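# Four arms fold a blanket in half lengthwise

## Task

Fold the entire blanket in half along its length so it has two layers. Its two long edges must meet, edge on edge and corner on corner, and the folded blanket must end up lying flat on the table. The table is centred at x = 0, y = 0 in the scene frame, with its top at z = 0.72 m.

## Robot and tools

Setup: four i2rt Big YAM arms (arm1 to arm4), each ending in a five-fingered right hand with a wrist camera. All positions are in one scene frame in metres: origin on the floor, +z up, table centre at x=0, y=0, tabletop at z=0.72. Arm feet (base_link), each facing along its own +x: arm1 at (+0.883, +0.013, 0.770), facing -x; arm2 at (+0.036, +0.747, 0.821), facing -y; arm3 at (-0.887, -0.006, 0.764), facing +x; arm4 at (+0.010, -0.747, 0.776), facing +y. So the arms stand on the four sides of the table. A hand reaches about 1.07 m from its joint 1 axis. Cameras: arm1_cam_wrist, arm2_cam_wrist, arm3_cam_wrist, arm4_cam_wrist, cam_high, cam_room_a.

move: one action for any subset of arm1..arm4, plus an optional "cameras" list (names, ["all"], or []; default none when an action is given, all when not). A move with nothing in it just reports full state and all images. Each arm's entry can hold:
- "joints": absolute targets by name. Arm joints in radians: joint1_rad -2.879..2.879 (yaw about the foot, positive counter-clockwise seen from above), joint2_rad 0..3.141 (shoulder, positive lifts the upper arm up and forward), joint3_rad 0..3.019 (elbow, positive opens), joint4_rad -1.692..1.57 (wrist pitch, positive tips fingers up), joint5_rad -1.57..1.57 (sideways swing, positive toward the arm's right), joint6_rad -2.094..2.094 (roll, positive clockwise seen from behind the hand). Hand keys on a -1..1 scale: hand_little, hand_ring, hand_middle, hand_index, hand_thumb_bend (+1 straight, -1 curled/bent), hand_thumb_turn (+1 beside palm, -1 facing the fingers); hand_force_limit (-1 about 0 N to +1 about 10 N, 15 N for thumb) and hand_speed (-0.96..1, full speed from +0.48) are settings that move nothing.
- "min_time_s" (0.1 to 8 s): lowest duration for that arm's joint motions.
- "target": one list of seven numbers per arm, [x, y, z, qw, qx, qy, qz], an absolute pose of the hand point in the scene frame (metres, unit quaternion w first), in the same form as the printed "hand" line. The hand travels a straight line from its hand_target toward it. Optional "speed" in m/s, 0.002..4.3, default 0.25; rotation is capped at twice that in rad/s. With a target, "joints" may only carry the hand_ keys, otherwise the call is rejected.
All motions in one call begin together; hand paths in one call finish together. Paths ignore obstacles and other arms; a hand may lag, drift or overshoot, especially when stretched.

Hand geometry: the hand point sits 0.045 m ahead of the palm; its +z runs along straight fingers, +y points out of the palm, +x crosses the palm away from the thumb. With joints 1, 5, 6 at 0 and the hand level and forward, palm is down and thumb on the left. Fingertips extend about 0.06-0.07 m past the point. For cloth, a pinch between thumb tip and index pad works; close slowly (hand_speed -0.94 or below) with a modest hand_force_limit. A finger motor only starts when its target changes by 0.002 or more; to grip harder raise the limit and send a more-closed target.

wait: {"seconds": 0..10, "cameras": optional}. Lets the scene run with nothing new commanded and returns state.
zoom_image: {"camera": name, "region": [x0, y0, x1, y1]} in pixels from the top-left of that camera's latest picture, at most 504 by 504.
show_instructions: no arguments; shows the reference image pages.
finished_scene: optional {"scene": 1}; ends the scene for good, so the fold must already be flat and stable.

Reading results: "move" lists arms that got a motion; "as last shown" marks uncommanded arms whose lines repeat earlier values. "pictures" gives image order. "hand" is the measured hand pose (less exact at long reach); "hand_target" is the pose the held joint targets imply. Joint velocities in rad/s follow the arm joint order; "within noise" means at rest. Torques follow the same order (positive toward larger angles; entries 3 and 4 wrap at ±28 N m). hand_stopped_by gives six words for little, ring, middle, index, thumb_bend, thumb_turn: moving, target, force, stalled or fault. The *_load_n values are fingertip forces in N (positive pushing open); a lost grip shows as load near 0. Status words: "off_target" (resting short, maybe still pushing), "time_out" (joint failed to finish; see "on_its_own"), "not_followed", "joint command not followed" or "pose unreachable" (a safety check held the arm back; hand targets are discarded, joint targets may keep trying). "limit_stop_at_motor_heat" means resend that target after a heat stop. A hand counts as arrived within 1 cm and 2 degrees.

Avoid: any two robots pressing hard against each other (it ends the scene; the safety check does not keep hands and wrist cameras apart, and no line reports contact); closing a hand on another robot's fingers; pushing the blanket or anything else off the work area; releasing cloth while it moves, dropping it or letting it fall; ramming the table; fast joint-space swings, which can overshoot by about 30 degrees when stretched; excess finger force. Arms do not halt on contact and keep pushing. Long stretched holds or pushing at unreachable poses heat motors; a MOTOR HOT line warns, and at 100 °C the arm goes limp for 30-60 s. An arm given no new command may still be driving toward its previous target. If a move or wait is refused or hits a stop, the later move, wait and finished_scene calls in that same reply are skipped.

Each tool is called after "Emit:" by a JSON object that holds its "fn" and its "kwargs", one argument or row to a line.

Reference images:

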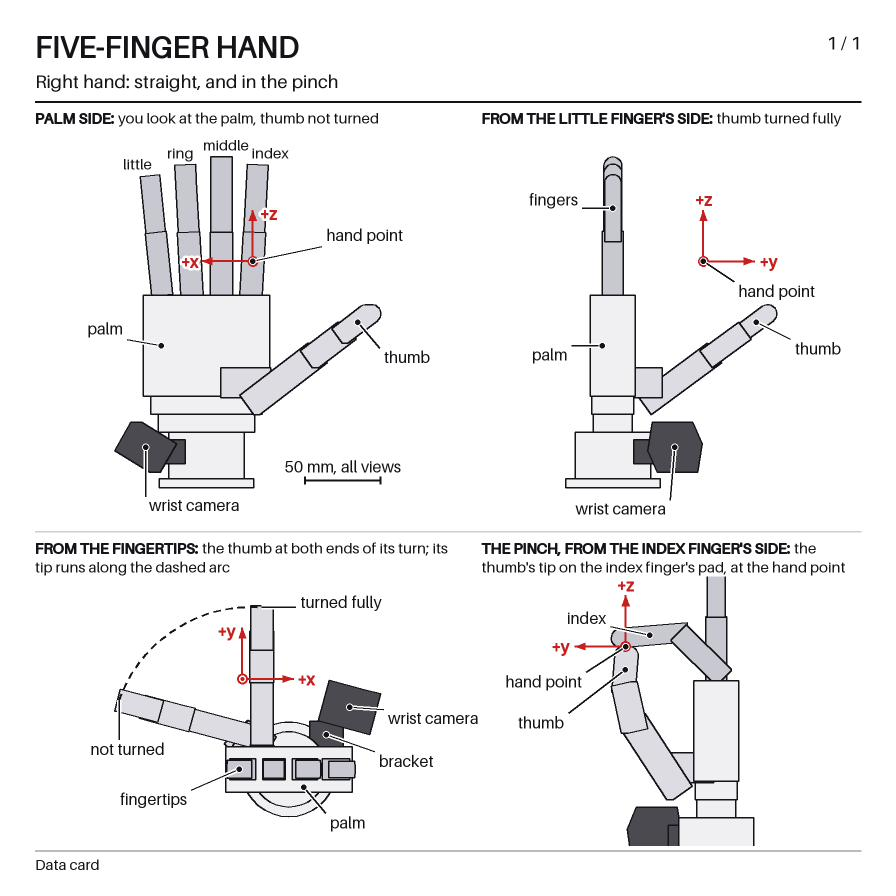

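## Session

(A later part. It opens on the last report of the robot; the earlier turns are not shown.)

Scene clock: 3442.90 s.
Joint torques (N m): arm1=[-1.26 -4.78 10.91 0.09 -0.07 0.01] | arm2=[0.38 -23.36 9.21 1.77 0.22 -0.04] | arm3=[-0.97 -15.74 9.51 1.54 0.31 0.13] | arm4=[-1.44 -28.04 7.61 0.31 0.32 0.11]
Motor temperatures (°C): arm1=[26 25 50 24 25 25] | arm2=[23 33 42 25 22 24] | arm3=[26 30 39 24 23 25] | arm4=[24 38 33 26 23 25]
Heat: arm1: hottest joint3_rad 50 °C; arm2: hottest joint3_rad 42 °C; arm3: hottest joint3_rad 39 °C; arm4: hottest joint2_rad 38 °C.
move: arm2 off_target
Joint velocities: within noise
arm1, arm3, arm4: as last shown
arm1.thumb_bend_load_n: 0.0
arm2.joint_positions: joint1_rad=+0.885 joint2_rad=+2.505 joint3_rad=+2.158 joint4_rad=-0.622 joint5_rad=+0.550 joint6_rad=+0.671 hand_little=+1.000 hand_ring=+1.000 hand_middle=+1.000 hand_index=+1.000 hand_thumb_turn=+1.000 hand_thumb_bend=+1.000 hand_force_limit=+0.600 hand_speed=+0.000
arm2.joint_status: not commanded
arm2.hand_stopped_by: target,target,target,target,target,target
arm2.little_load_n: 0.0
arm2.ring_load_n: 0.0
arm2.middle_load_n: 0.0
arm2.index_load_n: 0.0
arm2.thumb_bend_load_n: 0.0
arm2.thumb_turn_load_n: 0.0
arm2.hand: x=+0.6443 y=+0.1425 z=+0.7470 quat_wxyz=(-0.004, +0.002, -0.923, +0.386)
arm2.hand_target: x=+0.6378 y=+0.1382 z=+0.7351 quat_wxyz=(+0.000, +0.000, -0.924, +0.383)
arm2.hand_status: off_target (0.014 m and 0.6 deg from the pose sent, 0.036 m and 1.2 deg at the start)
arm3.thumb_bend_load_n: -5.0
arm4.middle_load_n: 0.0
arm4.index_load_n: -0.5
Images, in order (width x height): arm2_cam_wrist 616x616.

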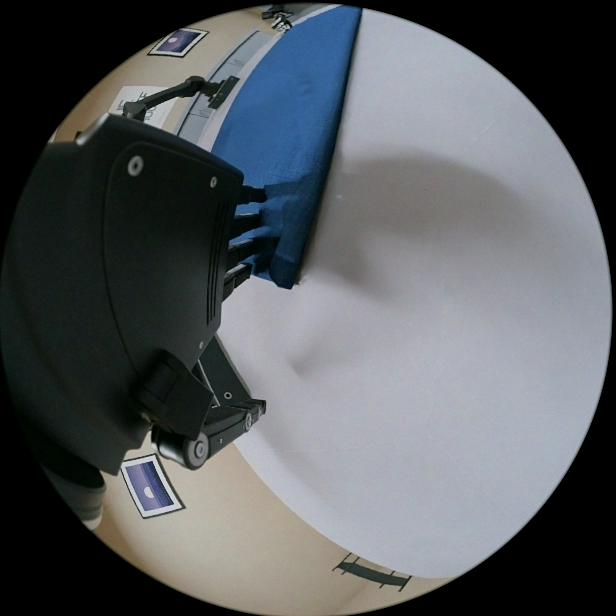

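Emit:
{"fn": "move", "kwargs": {
  "arm2": {"target": [0.632, 0.175, 0.733, 0, 0, -0.9239, 0.3827], "speed": 0.05},
  "cameras": ["arm2_cam_wrist"]
}}

Emit:
{"fn": "zoom_image", "kwargs": {
  "camera": "arm2_cam_wrist",
  "region": [160, 50, 440, 330]
}}

Scene clock: 3448.77 s.
Joint torques (N m): arm1=[-1.32 -4.84 10.92 0.09 -0.07 0.01] | arm2=[2.49 -24.23 7.39 1.22 0.3 0.14] | arm3=[-1.03 -15.74 9.5 1.52 0.3 0.13] | arm4=[-1.32 -27.75 7.64 0.24 0.32 0.12]
Motor temperatures (°C): arm1=[26 25 50 24 25 25] | arm2=[23 33 42 25 22 24] | arm3=[26 30 39 24 23 25] | arm4=[24 38 33 26 23 25]
Heat: arm1: hottest joint3_rad 50 °C; arm2: hottest joint3_rad 42 °C; arm3: hottest joint3_rad 39 °C; arm4: hottest joint2_rad 38 °C.
move: arm2 off_target
Joint velocities: within noise
arm1, arm3: as last shown
arm2.joint_positions: joint1_rad=+0.894 joint2_rad=+2.437 joint3_rad=+2.008 joint4_rad=-0.541 joint5_rad=+0.567 joint6_rad=+0.684 hand_little=+1.000 hand_ring=+1.000 hand_middle=+1.000 hand_index=+1.000 hand_thumb_turn=+1.000 hand_thumb_bend=+1.000 hand_force_limit=+0.600 hand_speed=+0.000
arm2.joint_status: not commanded
arm2.hand_stopped_by: target,target,target,target,target,target
arm2.little_load_n: 0.0
arm2.ring_load_n: 0.5
arm2.middle_load_n: 0.5
arm2.index_load_n: 0.0
arm2.thumb_bend_load_n: 0.0
arm2.thumb_turn_load_n: 0.0
arm2.hand: x=+0.6297 y=+0.1617 z=+0.7416 quat_wxyz=(-0.002, -0.002, -0.921, +0.390)
arm2.hand_target: x=+0.6319 y=+0.1748 z=+0.7331 quat_wxyz=(+0.000, +0.000, -0.924, +0.383)
arm2.hand_status: off_target (0.016 m and 1.0 deg from the pose sent, 0.037 m and 0.6 deg at the start)
arm3.thumb_bend_load_n: -5.5
arm4.joint_positions: joint1_rad=-0.873 joint2_rad=+2.668 joint3_rad=+2.776 joint4_rad=-1.626 joint5_rad=-0.008 joint6_rad=-1.128 hand_little=+1.000 hand_ring=+1.000 hand_middle=+1.000 hand_index=+1.000 hand_thumb_turn=+1.000 hand_thumb_bend=+1.000 hand_force_limit=+0.000 hand_speed=-0.800
arm4.joint_status: not commanded
arm4.hand_stopped_by: target,target,target,target,target,target
arm4.little_load_n: 0.0
arm4.ring_load_n: 0.0
arm4.middle_load_n: 0.5
arm4.index_load_n: 0.0
arm4.thumb_bend_load_n: 0.0
arm4.thumb_turn_load_n: 0.5
arm4.hand: x=+0.6132 y=-0.3334 z=+0.7911 quat_wxyz=(-0.018, +0.994, +0.106, +0.021)
arm4.hand_target: x=+0.6093 y=-0.3457 z=+0.7607 quat_wxyz=(+0.000, +0.995, +0.097, +0.000)
arm4.hand_status: not commanded
Images, in order (width x height): arm2_cam_wrist 616x616.

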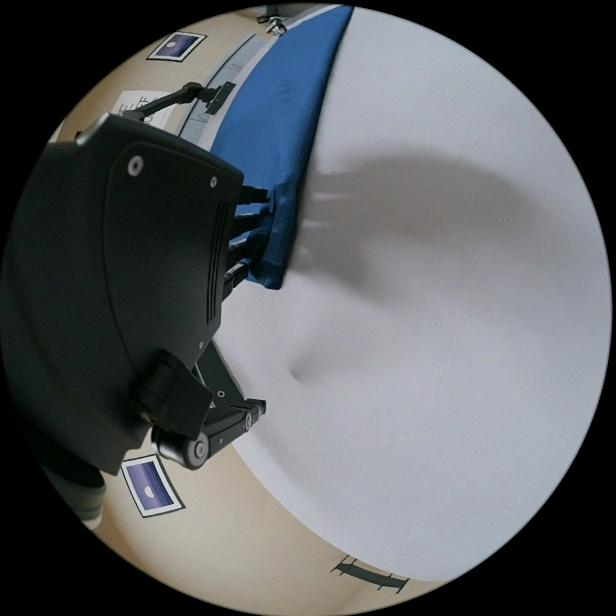

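Scaled by 1.800 from the camera's image (finer frame: 880x880).

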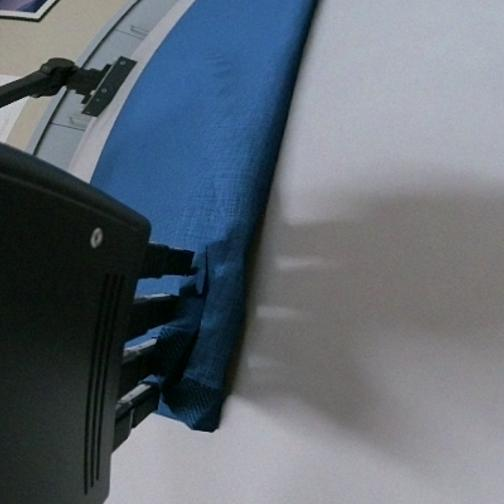

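Emit:
{"fn": "move", "kwargs": {
  "arm2": {"target": [0.625, 0.215, 0.733, 0, 0, -0.9239, 0.3827], "speed": 0.05},
  "cameras": ["arm2_cam_wrist", "arm1_cam_wrist"]
}}

Emit:
{"fn": "zoom_image", "kwargs": {
  "camera": "arm2_cam_wrist",
  "region": [160, 50, 440, 330]
}}

Emit:
{"fn": "zoom_image", "kwargs": {
  "camera": "arm1_cam_wrist",
  "region": [160, 50, 440, 330]
}}

Scene clock: 3454.40 s.
Joint torques (N m): arm1=[-1.38 -4.78 10.91 0.09 -0.07 0.01] | arm2=[3.55 -23.36 6.82 0.94 0.09 0.16] | arm3=[-1.03 -15.74 9.51 1.51 0.3 0.13] | arm4=[-1.38 -27.99 7.64 0.23 0.55 0.11]
Motor temperatures (°C): arm1=[26 25 50 24 25 25] | arm2=[23 33 41 25 22 24] | arm3=[26 30 39 24 23 25] | arm4=[24 38 33 26 23 25]
Heat: arm1: hottest joint3_rad 50 °C; arm2: hottest joint3_rad 41 °C; arm3: hottest joint3_rad 39 °C; arm4: hottest joint2_rad 38 °C.
move: arm2 off_target
Joint velocities: within noise
arm1, arm3, arm4: as last shown
arm2.joint_positions: joint1_rad=+0.917 joint2_rad=+2.357 joint3_rad=+1.859 joint4_rad=-0.480 joint5_rad=+0.592 joint6_rad=+0.722 hand_little=+1.000 hand_ring=+1.000 hand_middle=+1.000 hand_index=+1.000 hand_thumb_turn=+1.000 hand_thumb_bend=+1.000 hand_force_limit=+0.600 hand_speed=+0.000
arm2.joint_status: not commanded
arm2.hand_stopped_by: target,target,target,target,target,target
arm2.little_load_n: 0.0
arm2.ring_load_n: 0.0
arm2.middle_load_n: 0.5
arm2.index_load_n: 0.0
arm2.thumb_bend_load_n: 0.0
arm2.thumb_turn_load_n: 0.0
arm2.hand: x=+0.6182 y=+0.1910 z=+0.7448 quat_wxyz=(-0.002, -0.011, -0.919, +0.395)
arm2.hand_target: x=+0.6245 y=+0.2145 z=+0.7330 quat_wxyz=(+0.000, +0.000, -0.924, +0.383)
arm2.hand_status: off_target (0.028 m and 2.0 deg from the pose sent, 0.054 m and 1.0 deg at the start)
arm3.thumb_bend_load_n: -5.0
arm4.joint_positions: joint1_rad=-0.872 joint2_rad=+2.668 joint3_rad=+2.776 joint4_rad=-1.626 joint5_rad=-0.015 joint6_rad=-1.128 hand_little=+1.000 hand_ring=+1.000 hand_middle=+1.000 hand_index=+1.000 hand_thumb_turn=+1.000 hand_thumb_bend=+1.000 hand_force_limit=+0.000 hand_speed=-0.800
arm4.thumb_bend_load_n: -0.5
arm4.thumb_turn_load_n: 0.0
arm4.hand: x=+0.6117 y=-0.3314 z=+0.7908 quat_wxyz=(-0.021, +0.994, +0.107, +0.020)
arm4.hand_target: x=+0.6093 y=-0.3458 z=+0.7607 quat_wxyz=(+0.000, +0.995, +0.097, +0.000)
pictures: arm1_cam_wrist, arm2_cam_wrist
Images, in order (width x height): arm1_cam_wrist 616x616, arm2_cam_wrist 616x616.

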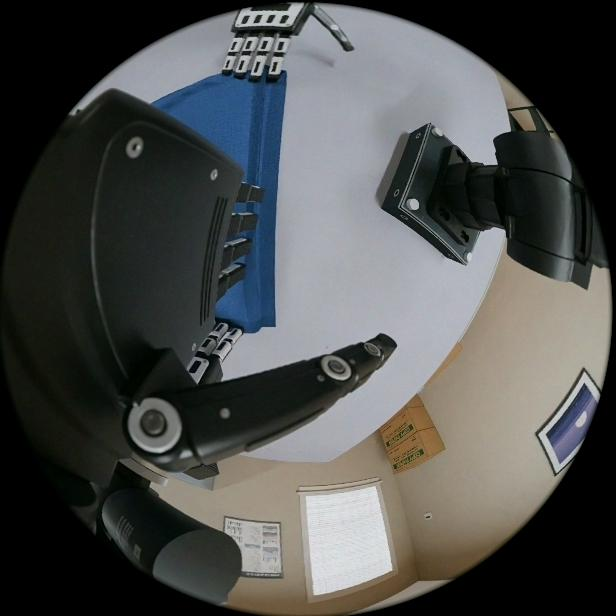

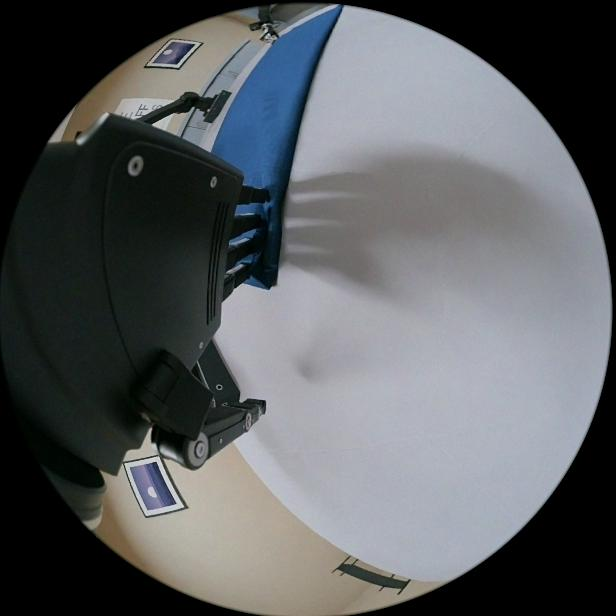

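Scaled by 1.800 from the camera's image (finer frame: 880x880).

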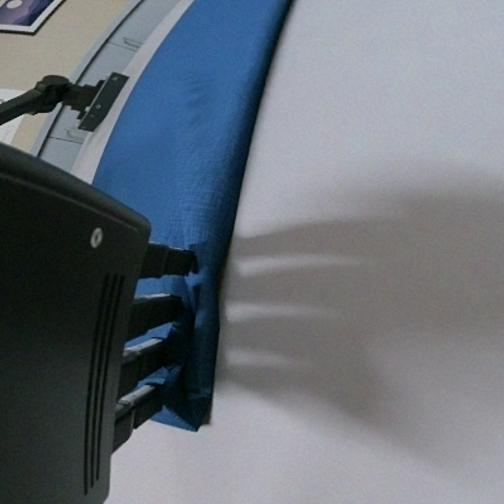

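Scaled by 1.800 from the camera's image (finer frame: 880x880).

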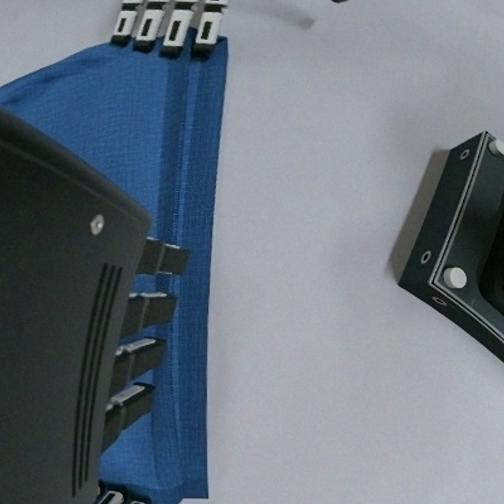

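Emit:
{"fn": "move", "kwargs": {
  "arm2": {"target": [0.620, 0.250, 0.735, 0, 0, -0.9239, 0.3827], "speed": 0.05},
  "cameras": ["arm2_cam_wrist", "arm1_cam_wrist"]
}}

Emit:
{"fn": "zoom_image", "kwargs": {
  "camera": "arm2_cam_wrist",
  "region": [160, 50, 440, 330]
}}

Emit:
{"fn": "zoom_image", "kwargs": {
  "camera": "arm1_cam_wrist",
  "region": [160, 50, 440, 330]
}}

Scene clock: 3459.83 s.
Joint torques (N m): arm1=[-1.26 -4.78 10.91 0.09 -0.07 0.01] | arm2=[1.44 -21.77 8.73 1.18 0.4 0.12] | arm3=[-1.08 -15.79 9.5 1.52 0.31 0.13] | arm4=[-1.9 -27.87 7.64 0.06 0.35 0.08]
Motor temperatures (°C): arm1=[26 25 50 24 25 25] | arm2=[23 33 41 25 21 24] | arm3=[26 30 39 24 23 25] | arm4=[24 38 33 26 23 25]
Heat: arm1: hottest joint3_rad 50 °C; arm2: hottest joint3_rad 41 °C; arm3: hottest joint3_rad 39 °C; arm4: hottest joint2_rad 38 °C.
move: arm2 done
Joint velocities: within noise
arm1.joint_positions: joint1_rad=+0.672 joint2_rad=+1.132 joint3_rad=+0.728 joint4_rad=-1.169 joint5_rad=-0.014 joint6_rad=+0.631 hand_little=+1.000 hand_ring=+1.000 hand_middle=+1.000 hand_index=+1.000 hand_thumb_turn=-1.000 hand_thumb_bend=+1.000 hand_force_limit=+0.400 hand_speed=+0.000
arm1.joint_status: not commanded
arm1.hand_stopped_by: target,target,fault,target,target,target
arm1.little_load_n: 0.0
arm1.ring_load_n: 0.0
arm1.middle_load_n: 0.5
arm1.index_load_n: 0.0
arm1.thumb_bend_load_n: 0.0
arm1.thumb_turn_load_n: 0.0
arm1.hand: x=+0.7221 y=-0.1804 z=+0.8508 quat_wxyz=(+0.003, +0.710, +0.705, +0.007)
arm1.hand_target: x=+0.7152 y=-0.1899 z=+0.8599 quat_wxyz=(+0.000, +0.707, +0.707, +0.000)
arm1.hand_status: not commanded
arm2.joint_positions: joint1_rad=+0.977 joint2_rad=+2.293 joint3_rad=+1.722 joint4_rad=-0.456 joint5_rad=+0.604 joint6_rad=+0.759 hand_little=+1.000 hand_ring=+1.000 hand_middle=+1.000 hand_index=+1.000 hand_thumb_turn=+1.000 hand_thumb_bend=+1.000 hand_force_limit=+0.600 hand_speed=+0.000
arm2.joint_status: not commanded
arm2.hand_stopped_by: target,target,target,target,target,target
arm2.little_load_n: 0.0
arm2.ring_load_n: 0.0
arm2.middle_load_n: 0.0
arm2.index_load_n: 0.0
arm2.thumb_bend_load_n: 0.0
arm2.thumb_turn_load_n: -0.5
arm2.hand: x=+0.6179 y=+0.2479 z=+0.7364 quat_wxyz=(+0.001, +0.004, -0.923, +0.385)
arm2.hand_target: x=+0.6200 y=+0.2500 z=+0.7351 quat_wxyz=(+0.000, +0.000, -0.924, +0.383)
arm2.hand_status: done (0.003 m and 0.6 deg from the pose sent, 0.060 m and 2.0 deg at the start)
arm3, arm4: as last shown
arm3.thumb_bend_load_n: -5.5
arm4.joint_positions: joint1_rad=-0.865 joint2_rad=+2.668 joint3_rad=+2.776 joint4_rad=-1.622 joint5_rad=-0.009 joint6_rad=-1.125 hand_little=+1.000 hand_ring=+1.000 hand_middle=+1.000 hand_index=+1.000 hand_thumb_turn=+1.000 hand_thumb_bend=+1.000 hand_force_limit=+0.000 hand_speed=-0.800
arm4.middle_load_n: 0.0
arm4.thumb_bend_load_n: 0.5
arm4.hand: x=+0.6104 y=-0.3277 z=+0.7909 quat_wxyz=(-0.019, +0.994, +0.109, +0.023)
arm4.hand_target: x=+0.6094 y=-0.3457 z=+0.7607 quat_wxyz=(+0.000, +0.995, +0.097, +0.000)
pictures: arm1_cam_wrist, arm2_cam_wrist
Images, in order (width x height): arm1_cam_wrist 616x616, arm2_cam_wrist 616x616.

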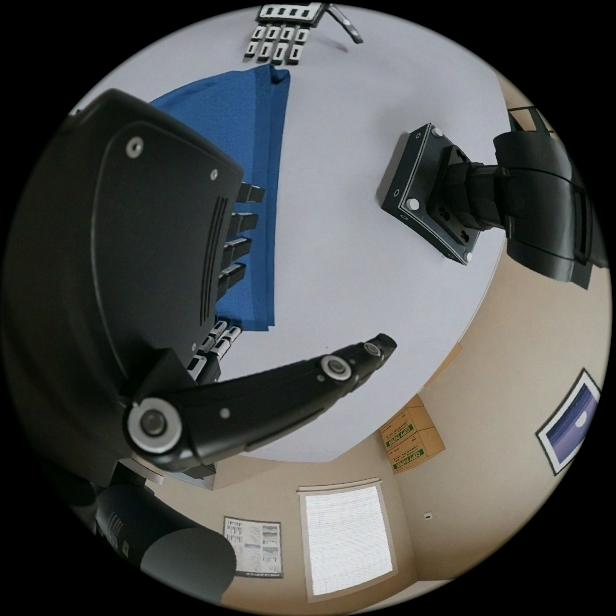

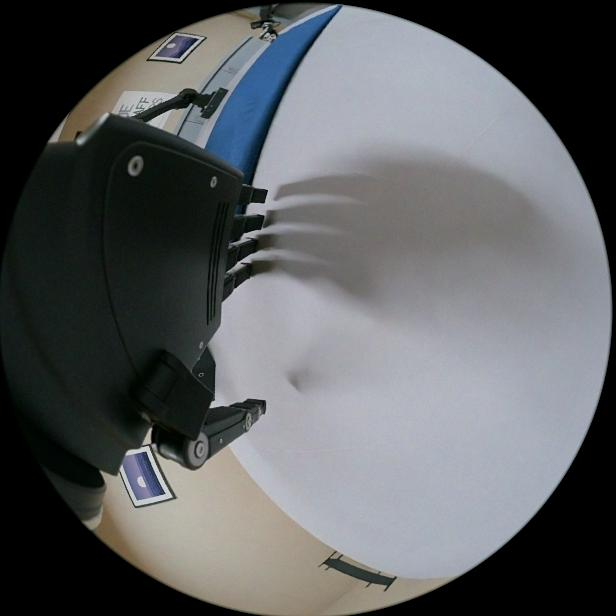

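Scaled by 1.800 from the camera's image (finer frame: 880x880).

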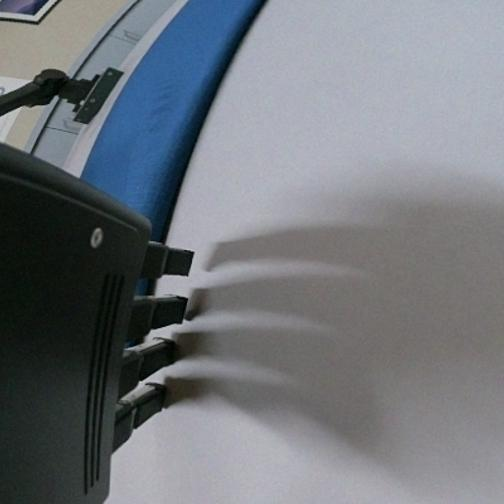

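Scaled by 1.800 from the camera's image (finer frame: 880x880).

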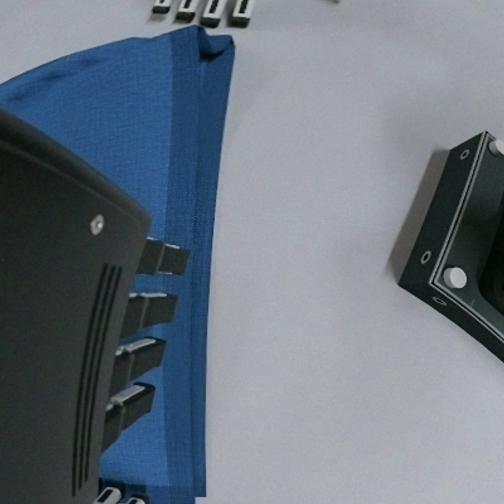

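Emit:
{"fn": "move", "kwargs": {
  "arm2": {"target": [0.60, 0.30, 0.88, 0, 0, -0.9239, 0.3827], "speed": 0.2},
  "cameras": ["arm2_cam_wrist", "cam_high"]
}}

Emit:
{"fn": "zoom_image", "kwargs": {
  "camera": "cam_high",
  "region": [340, 200, 480, 360]
}}

Emit:
{"fn": "zoom_image", "kwargs": {
  "camera": "arm2_cam_wrist",
  "region": [160, 50, 440, 330]
}}

Scene clock: 3468.17 s.
Joint torques (N m): arm1=[-1.32 -4.78 10.92 0.09 -0.07 0.01] | arm2=[1.85 -19.96 9.18 1.1 0.48 0.13] | arm3=[-0.97 -15.74 9.51 1.52 0.3 0.12] | arm4=[-1.96 -27.75 7.66 0.1 0.36 0.1]
Motor temperatures (°C): arm1=[26 25 50 24 25 25] | arm2=[23 32 41 25 22 24] | arm3=[26 30 39 24 23 25] | arm4=[24 38 33 26 23 25]
Heat: arm1: hottest joint3_rad 50 °C; arm2: hottest joint3_rad 41 °C; arm3: hottest joint3_rad 39 °C; arm4: hottest joint2_rad 38 °C.
move: arm2 done
Joint velocities: within noise
arm1, arm3, arm4: as last shown
arm1.middle_load_n: 0.0
arm2.joint_positions: joint1_rad=+1.016 joint2_rad=+2.007 joint3_rad=+1.644 joint4_rad=-0.687 joint5_rad=+0.624 joint6_rad=+0.803 hand_little=+1.000 hand_ring=+1.000 hand_middle=+1.000 hand_index=+1.000 hand_thumb_turn=+1.000 hand_thumb_bend=+1.000 hand_force_limit=+0.600 hand_speed=+0.000
arm2.joint_status: not commanded
arm2.hand_stopped_by: target,target,target,target,target,target
arm2.little_load_n: 0.0
arm2.ring_load_n: 0.0
arm2.middle_load_n: 0.0
arm2.index_load_n: 0.0
arm2.thumb_bend_load_n: 0.0
arm2.thumb_turn_load_n: 0.0
arm2.hand: x=+0.5975 y=+0.2954 z=+0.8821 quat_wxyz=(+0.000, +0.003, -0.923, +0.385)
arm2.hand_target: x=+0.6001 y=+0.3000 z=+0.8801 quat_wxyz=(+0.000, +0.000, -0.924, +0.383)
arm2.hand_status: done (0.006 m and 0.5 deg from the pose sent, 0.154 m and 0.6 deg at the start)
arm3.ring_load_n: 0.5
arm4.middle_load_n: 0.5
arm4.thumb_bend_load_n: 0.0
Images, in order (width x height): arm2_cam_wrist 616x616, cam_high 504x504.

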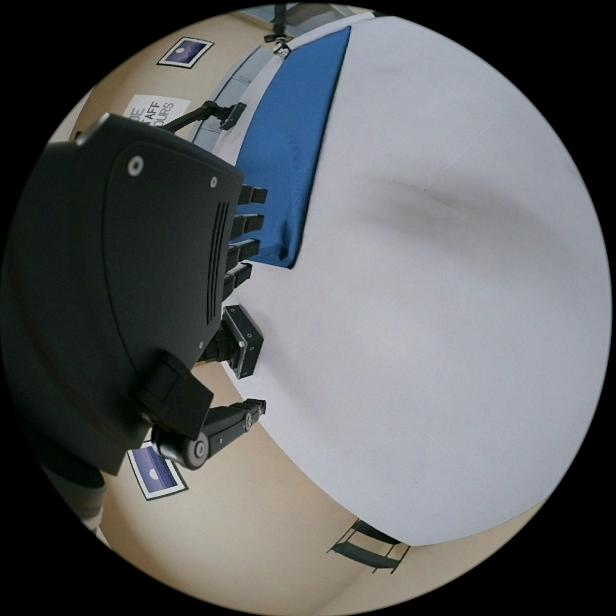

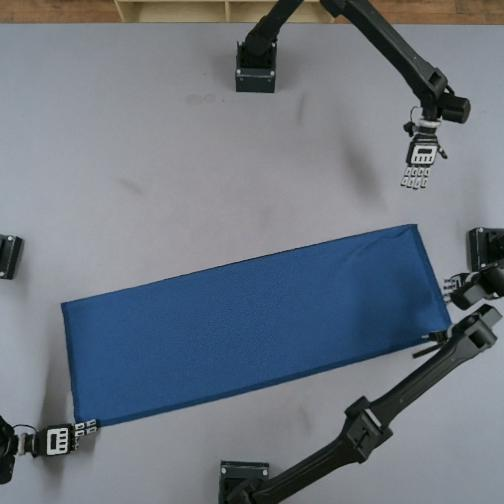

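Scaled by 3.150.

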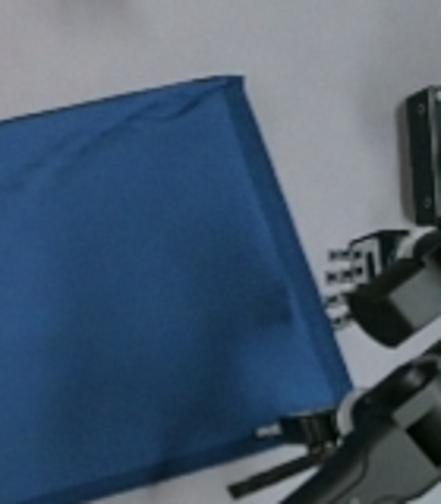

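Scaled by 1.800 from the camera's image (finer frame: 880x880).

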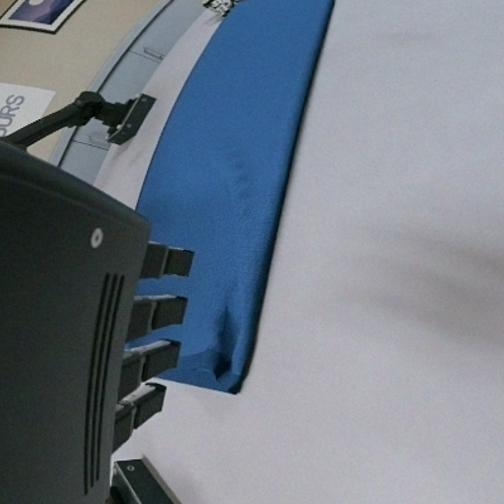

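Emit:
{"fn": "move", "kwargs": {
  "arm2": {"target": [0.662, 0.155, 0.785, 0, 0, -0.9239, 0.3827], "speed": 0.2}
}}

Emit:
{"fn": "move", "kwargs": {
  "arm2": {"target": [0.662, 0.145, 0.725, 0, 0, -0.9239, 0.3827], "speed": 0.08},
  "cameras": ["arm2_cam_wrist", "arm1_cam_wrist"]
}}

Emit:
{"fn": "zoom_image", "kwargs": {
  "camera": "arm1_cam_wrist",
  "region": [160, 10, 400, 250]
}}

Scene clock: 3497.90 s.
Joint torques (N m): arm1=[-1.26 -4.84 10.91 0.09 -0.07 0.01] | arm2=[0.5 -25.88 13.57 1.01 0.36 -0.21] | arm3=[-1.03 -15.79 9.5 1.55 0.3 0.12] | arm4=[-2.02 -27.87 7.69 0.05 0.36 0.08]
Motor temperatures (°C): arm1=[26 25 50 24 25 25] | arm2=[23 32 42 25 22 24] | arm3=[26 30 39 24 23 25] | arm4=[24 38 33 26 23 25]
Heat: arm1: hottest joint3_rad 50 °C; arm2: hottest joint3_rad 42 °C; arm3: hottest joint3_rad 39 °C; arm4: hottest joint2_rad 38 °C.
move: arm2 off_target
Joint velocities: within noise
arm1, arm4: as last shown
arm2.joint_positions: joint1_rad=+0.920 joint2_rad=+2.486 joint3_rad=+2.182 joint4_rad=-0.730 joint5_rad=+0.569 joint6_rad=+0.722 hand_little=+1.000 hand_ring=+1.000 hand_middle=+1.000 hand_index=+1.000 hand_thumb_turn=+1.000 hand_thumb_bend=+1.000 hand_force_limit=+0.600 hand_speed=+0.000
arm2.joint_status: not commanded
arm2.hand_stopped_by: target,target,target,target,target,target
arm2.little_load_n: 0.0
arm2.ring_load_n: 0.0
arm2.middle_load_n: 0.0
arm2.index_load_n: 0.0
arm2.thumb_bend_load_n: 0.0
arm2.thumb_turn_load_n: 0.0
arm2.hand: x=+0.6551 y=+0.1694 z=+0.7628 quat_wxyz=(+0.009, +0.001, -0.928, +0.372)
arm2.hand_target: x=+0.6612 y=+0.1557 z=+0.7852 quat_wxyz=(+0.000, +0.000, -0.924, +0.383)
arm2.hand_status: off_target (0.027 m and 1.7 deg from the pose sent, 0.182 m and 0.5 deg at the start)
arm3.joint_positions: joint1_rad=-1.161 joint2_rad=+2.180 joint3_rad=+1.487 joint4_rad=-0.181 joint5_rad=-1.144 joint6_rad=-0.850 hand_little=-1.000 hand_ring=-1.000 hand_middle=+0.500 hand_index=+0.500 hand_thumb_turn=-1.000 hand_thumb_bend=+0.198 hand_force_limit=+0.200 hand_speed=-0.800
arm3.joint_status: not commanded
arm3.hand_stopped_by: target,target,target,target,target,target
arm3.little_load_n: 0.0
arm3.ring_load_n: 0.0
arm3.middle_load_n: 0.0
arm3.index_load_n: 0.0
arm3.thumb_bend_load_n: -5.5
arm3.thumb_turn_load_n: 0.0
arm3.hand: x=-0.5309 y=-0.5778 z=+0.7389 quat_wxyz=(-0.416, +0.586, -0.563, +0.409)
arm3.hand_target: x=-0.5440 y=-0.5883 z=+0.7128 quat_wxyz=(-0.406, +0.579, -0.579, +0.406)
arm3.hand_status: not commanded
arm4.middle_load_n: 0.0
pictures: none

Scene clock: 3499.17 s.
Joint torques (N m): arm1=[-1.32 -4.78 10.91 0.09 -0.07 0.02] | arm2=[0.03 -22.12 12.4 1.85 0.01 -0.19] | arm3=[-0.97 -15.79 9.5 1.54 0.3 0.12] | arm4=[-1.96 -27.87 7.68 0.1 0.29 0.1]
Motor temperatures (°C): arm1=[26 25 50 24 25 25] | arm2=[23 32 42 25 22 24] | arm3=[26 30 39 24 23 25] | arm4=[24 38 33 26 23 25]
Heat: arm1: hottest joint3_rad 50 °C; arm2: hottest joint3_rad 42 °C; arm3: hottest joint3_rad 39 °C; arm4: hottest joint2_rad 38 °C.
move: arm2 off_target
Joint velocities: within noise
arm1, arm3, arm4: as last shown
arm2.joint_positions: joint1_rad=+0.915 joint2_rad=+2.541 joint3_rad=+2.214 joint4_rad=-0.669 joint5_rad=+0.572 joint6_rad=+0.712 hand_little=+1.000 hand_ring=+1.000 hand_middle=+1.000 hand_index=+1.000 hand_thumb_turn=+1.000 hand_thumb_bend=+1.000 hand_force_limit=+0.600 hand_speed=+0.000
arm2.joint_status: not commanded
arm2.hand_stopped_by: target,target,target,target,target,target
arm2.little_load_n: 0.0
arm2.ring_load_n: 0.0
arm2.middle_load_n: 0.0
arm2.index_load_n: 0.0
arm2.thumb_bend_load_n: 0.0
arm2.thumb_turn_load_n: 0.0
arm2.hand: x=+0.6627 y=+0.1562 z=+0.7393 quat_wxyz=(+0.000, -0.002, -0.923, +0.384)
arm2.hand_target: x=+0.6611 y=+0.1456 z=+0.7253 quat_wxyz=(+0.000, +0.000, -0.924, +0.383)
arm2.hand_status: off_target (0.018 m and 0.3 deg from the pose sent, 0.046 m and 1.7 deg at the start)
arm3.thumb_bend_load_n: -5.0
arm4.joint_positions: joint1_rad=-0.865 joint2_rad=+2.668 joint3_rad=+2.776 joint4_rad=-1.622 joint5_rad=-0.007 joint6_rad=-1.125 hand_little=+1.000 hand_ring=+1.000 hand_middle=+1.000 hand_index=+1.000 hand_thumb_turn=+1.000 hand_thumb_bend=+1.000 hand_force_limit=+0.000 hand_speed=-0.800
arm4.hand: x=+0.6107 y=-0.3280 z=+0.7909 quat_wxyz=(-0.018, +0.994, +0.109, +0.023)
pictures: arm1_cam_wrist, arm2_cam_wrist
Images, in order (width x height): arm1_cam_wrist 616x616, arm2_cam_wrist 616x616.

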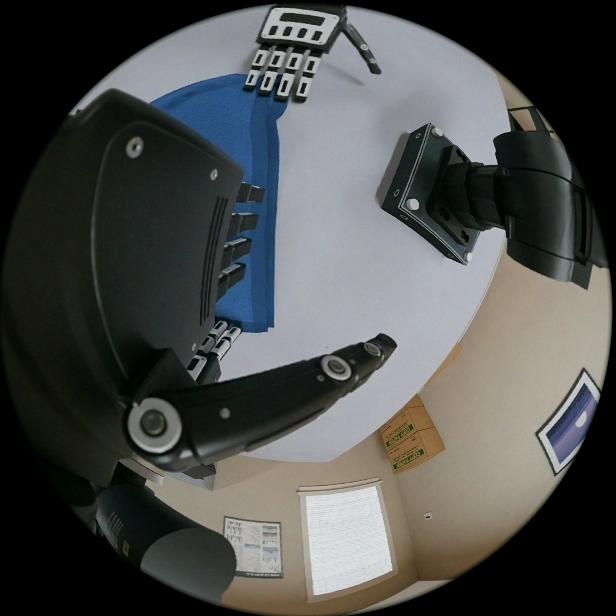

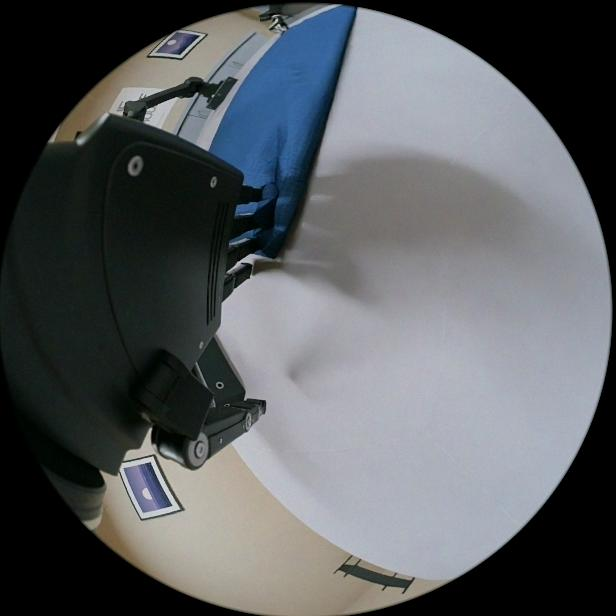

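Scaled by 2.100 from the camera's image (finer frame: 880x880).

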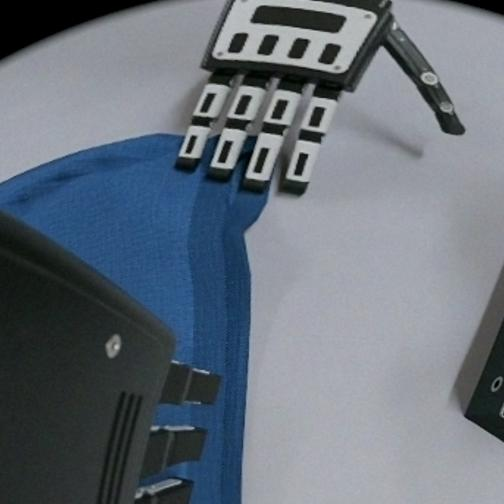

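Emit:
{"fn": "move", "kwargs": {
  "arm2": {"target": [0.648, 0.19, 0.728, 0, 0, -0.9239, 0.3827], "speed": 0.05}
}}

Emit:
{"fn": "move", "kwargs": {
  "arm2": {"target": [0.638, 0.235, 0.730, 0, 0, -0.9239, 0.3827], "speed": 0.05},
  "cameras": ["arm1_cam_wrist"]
}}

Emit:
{"fn": "zoom_image", "kwargs": {
  "camera": "arm1_cam_wrist",
  "region": [160, 10, 400, 250]
}}

Emit:
{"fn": "move", "kwargs": {
  "arm2": {"target": [0.600, 0.28, 0.82, 0, 0, -0.9239, 0.3827], "speed": 0.15},
  "cameras": ["arm1_cam_wrist", "cam_high"]
}}

Emit:
{"fn": "zoom_image", "kwargs": {
  "camera": "arm1_cam_wrist",
  "region": [160, 10, 400, 250]
}}

Emit:
{"fn": "zoom_image", "kwargs": {
  "camera": "cam_high",
  "region": [340, 200, 480, 360]
}}

Scene clock: 3510.83 s.
Joint torques (N m): arm1=[-1.32 -4.78 10.91 0.09 -0.06 0.01] | arm2=[2.08 -24.59 7.43 1.29 0.25 0.15] | arm3=[-0.97 -15.74 9.48 1.51 0.3 0.13] | arm4=[-2.08 -27.81 7.64 0.1 0.3 0.09]
Motor temperatures (°C): arm1=[26 25 50 24 25 25] | arm2=[23 31 41 25 22 24] | arm3=[26 30 39 24 23 25] | arm4=[24 38 33 26 23 24]
Heat: arm1: hottest joint3_rad 50 °C; arm2: hottest joint3_rad 41 °C; arm3: hottest joint3_rad 39 °C; arm4: hottest joint2_rad 38 °C.
move: arm2 off_target
Joint velocities: within noise
arm1, arm3, arm4: as last shown
arm1.thumb_bend_load_n: -0.5
arm2.joint_positions: joint1_rad=+0.923 joint2_rad=+2.452 joint3_rad=+2.029 joint4_rad=-0.561 joint5_rad=+0.584 joint6_rad=+0.712 hand_little=+1.000 hand_ring=+1.000 hand_middle=+1.000 hand_index=+1.000 hand_thumb_turn=+1.000 hand_thumb_bend=+1.000 hand_force_limit=+0.600 hand_speed=+0.000
arm2.joint_status: not commanded
arm2.hand_stopped_by: target,target,target,target,target,target
arm2.little_load_n: 0.5
arm2.ring_load_n: 0.0
arm2.middle_load_n: 0.0
arm2.index_load_n: 0.0
arm2.thumb_bend_load_n: 0.0
arm2.thumb_turn_load_n: 0.0
arm2.hand: x=+0.6459 y=+0.1764 z=+0.7382 quat_wxyz=(-0.002, -0.002, -0.921, +0.391)
arm2.hand_target: x=+0.6479 y=+0.1899 z=+0.7281 quat_wxyz=(+0.000, +0.000, -0.924, +0.383)
arm2.hand_status: off_target (0.017 m and 1.0 deg from the pose sent, 0.038 m and 0.3 deg at the start)
arm3.thumb_bend_load_n: -5.5
arm4.middle_load_n: 0.5
pictures: none

Scene clock: 3512.27 s.
Joint torques (N m): arm1=[-1.32 -4.78 10.91 0.09 -0.07 0.02] | arm2=[3.84 -23.06 6.61 0.92 0.11 0.32] | arm3=[-0.97 -15.85 9.48 1.54 0.31 0.13] | arm4=[-2.08 -27.75 7.69 0.09 0.74 0.08]
Motor temperatures (°C): arm1=[26 25 50 24 25 25] | arm2=[23 31 41 25 22 24] | arm3=[26 30 39 24 23 25] | arm4=[24 38 33 26 23 24]
Heat: arm1: hottest joint3_rad 50 °C; arm2: hottest joint3_rad 41 °C; arm3: hottest joint3_rad 39 °C; arm4: hottest joint2_rad 38 °C.
move: arm2 off_target
Joint velocities: within noise
arm1, arm3, arm4: as last shown
arm1.thumb_bend_load_n: 0.0
arm1.thumb_turn_load_n: 0.5
arm2.joint_positions: joint1_rad=+0.948 joint2_rad=+2.358 joint3_rad=+1.857 joint4_rad=-0.492 joint5_rad=+0.610 joint6_rad=+0.745 hand_little=+1.000 hand_ring=+1.000 hand_middle=+1.000 hand_index=+1.000 hand_thumb_turn=+1.000 hand_thumb_bend=+1.000 hand_force_limit=+0.600 hand_speed=+0.000
arm2.joint_status: not commanded
arm2.hand_stopped_by: target,target,target,target,target,target
arm2.little_load_n: 0.0
arm2.ring_load_n: 0.5
arm2.middle_load_n: 0.0
arm2.index_load_n: 0.0
arm2.thumb_bend_load_n: 0.0
arm2.thumb_turn_load_n: 0.0
arm2.hand: x=+0.6306 y=+0.2081 z=+0.7436 quat_wxyz=(-0.001, -0.009, -0.918, +0.396)
arm2.hand_target: x=+0.6374 y=+0.2344 z=+0.7301 quat_wxyz=(+0.000, +0.000, -0.924, +0.383)
arm2.hand_status: off_target (0.031 m and 2.0 deg from the pose sent, 0.060 m and 1.0 deg at the start)
arm3.index_load_n: -0.5
arm4.joint_positions: joint1_rad=-0.864 joint2_rad=+2.668 joint3_rad=+2.776 joint4_rad=-1.622 joint5_rad=-0.020 joint6_rad=-1.125 hand_little=+1.000 hand_ring=+1.000 hand_middle=+1.000 hand_index=+1.000 hand_thumb_turn=+1.000 hand_thumb_bend=+1.000 hand_force_limit=+0.000 hand_speed=-0.800
arm4.hand: x=+0.6086 y=-0.3253 z=+0.7904 quat_wxyz=(-0.024, +0.993, +0.110, +0.020)
arm4.hand_target: x=+0.6094 y=-0.3457 z=+0.7607 quat_wxyz=(+0.000, +0.995, +0.098, +0.000)
Images, in order (width x height): arm1_cam_wrist 616x616.

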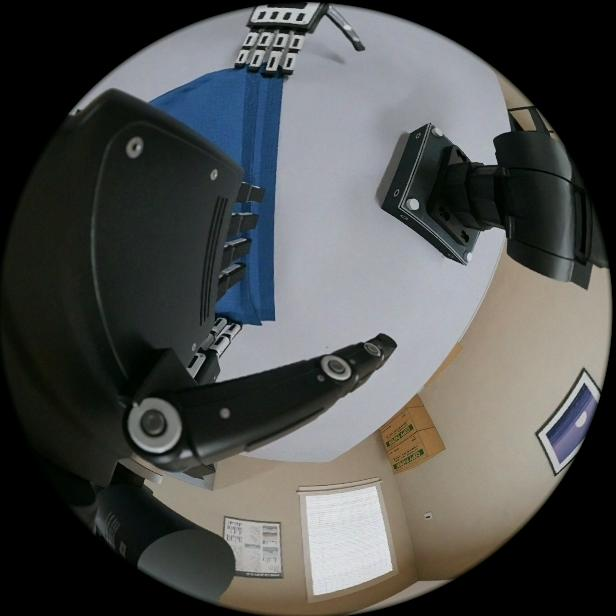

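Scaled by 2.100 from the camera's image (finer frame: 880x880).

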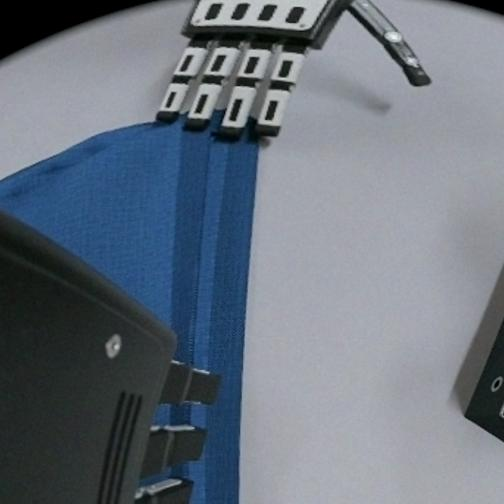

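Scene clock: 3513.70 s.
Joint torques (N m): arm1=[-1.38 -4.84 10.91 0.09 -0.07 0.02] | arm2=[2.08 -20.66 8.69 1.06 0.49 0.12] | arm3=[-1.03 -15.74 9.5 1.52 0.3 0.12] | arm4=[-2.02 -27.63 7.71 0.08 0.36 0.09]
Motor temperatures (°C): arm1=[26 25 50 24 25 25] | arm2=[23 31 41 25 22 24] | arm3=[26 30 39 24 23 25] | arm4=[24 38 33 26 23 24]
Heat: arm1: hottest joint3_rad 50 °C; arm2: hottest joint3_rad 41 °C; arm3: hottest joint3_rad 39 °C; arm4: hottest joint2_rad 38 °C.
move: arm2 done
Joint velocities: within noise
arm1, arm3: as last shown
arm1.thumb_turn_load_n: 0.0
arm2.joint_positions: joint1_rad=+0.989 joint2_rad=+2.104 joint3_rad=+1.626 joint4_rad=-0.561 joint5_rad=+0.611 joint6_rad=+0.776 hand_little=+1.000 hand_ring=+1.000 hand_middle=+1.000 hand_index=+1.000 hand_thumb_turn=+1.000 hand_thumb_bend=+1.000 hand_force_limit=+0.600 hand_speed=+0.000
arm2.joint_status: not commanded
arm2.hand_stopped_by: target,target,target,target,target,target
arm2.little_load_n: 0.0
arm2.ring_load_n: 0.0
arm2.middle_load_n: 0.0
arm2.index_load_n: 0.0
arm2.thumb_bend_load_n: 0.0
arm2.thumb_turn_load_n: 0.0
arm2.hand: x=+0.5961 y=+0.2742 z=+0.8191 quat_wxyz=(+0.002, +0.003, -0.923, +0.384)
arm2.hand_target: x=+0.6000 y=+0.2801 z=+0.8199 quat_wxyz=(+0.000, +0.000, -0.924, +0.383)
arm2.hand_status: done (0.007 m and 0.5 deg from the pose sent, 0.109 m and 2.0 deg at the start)
arm3.ring_load_n: 0.5
arm3.index_load_n: 0.0
arm4.joint_positions: joint1_rad=-0.864 joint2_rad=+2.668 joint3_rad=+2.776 joint4_rad=-1.623 joint5_rad=-0.009 joint6_rad=-1.125 hand_little=+1.000 hand_ring=+1.000 hand_middle=+1.000 hand_index=+1.000 hand_thumb_turn=+1.000 hand_thumb_bend=+1.000 hand_force_limit=+0.000 hand_speed=-0.800
arm4.joint_status: not commanded
arm4.hand_stopped_by: target,target,target,target,target,target
arm4.little_load_n: 0.0
arm4.ring_load_n: 0.0
arm4.middle_load_n: 0.0
arm4.index_load_n: 0.0
arm4.thumb_bend_load_n: 0.0
arm4.thumb_turn_load_n: 0.0
arm4.hand: x=+0.6100 y=-0.3272 z=+0.7909 quat_wxyz=(-0.019, +0.994, +0.109, +0.022)
arm4.hand_target: x=+0.6093 y=-0.3457 z=+0.7607 quat_wxyz=(+0.000, +0.995, +0.097, +0.000)
arm4.hand_status: not commanded
Images, in order (width x height): arm1_cam_wrist 616x616, cam_high 504x504.

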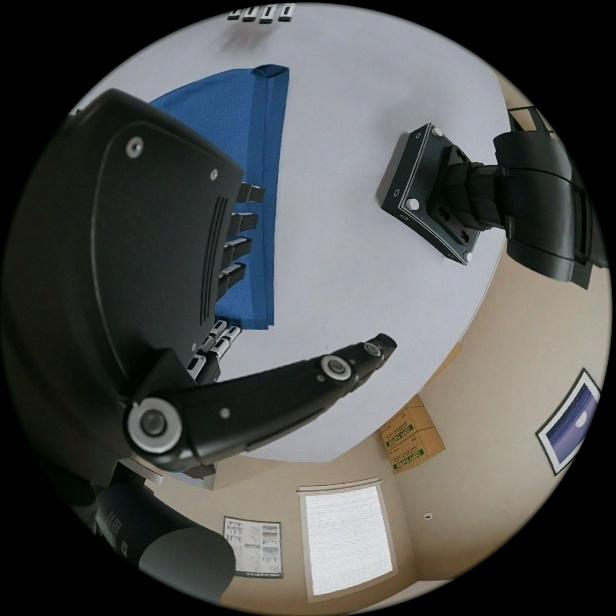

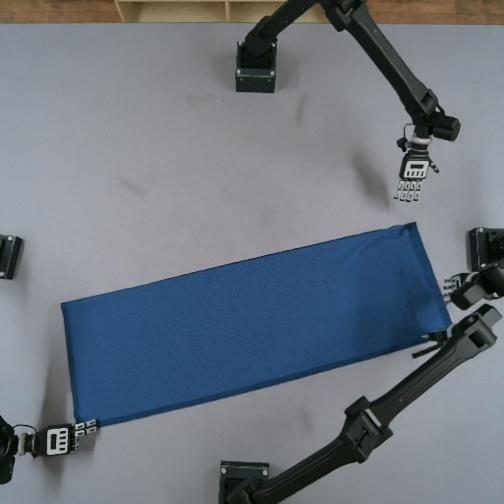

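Scaled by 2.100 from the camera's image (finer frame: 880x880).

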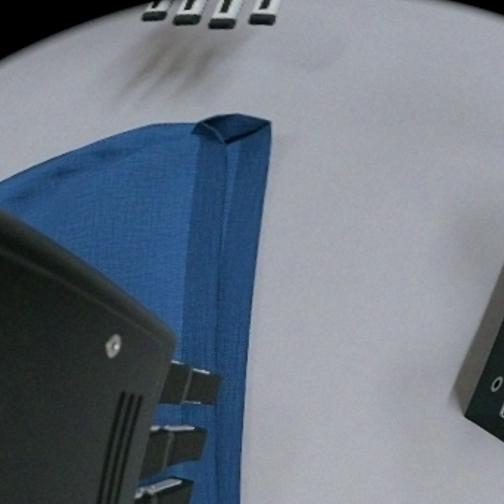

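Scaled by 3.150.

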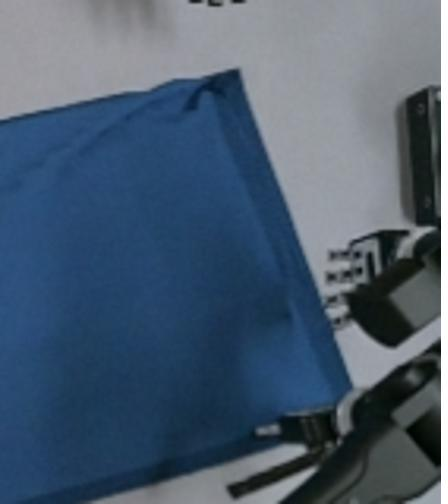

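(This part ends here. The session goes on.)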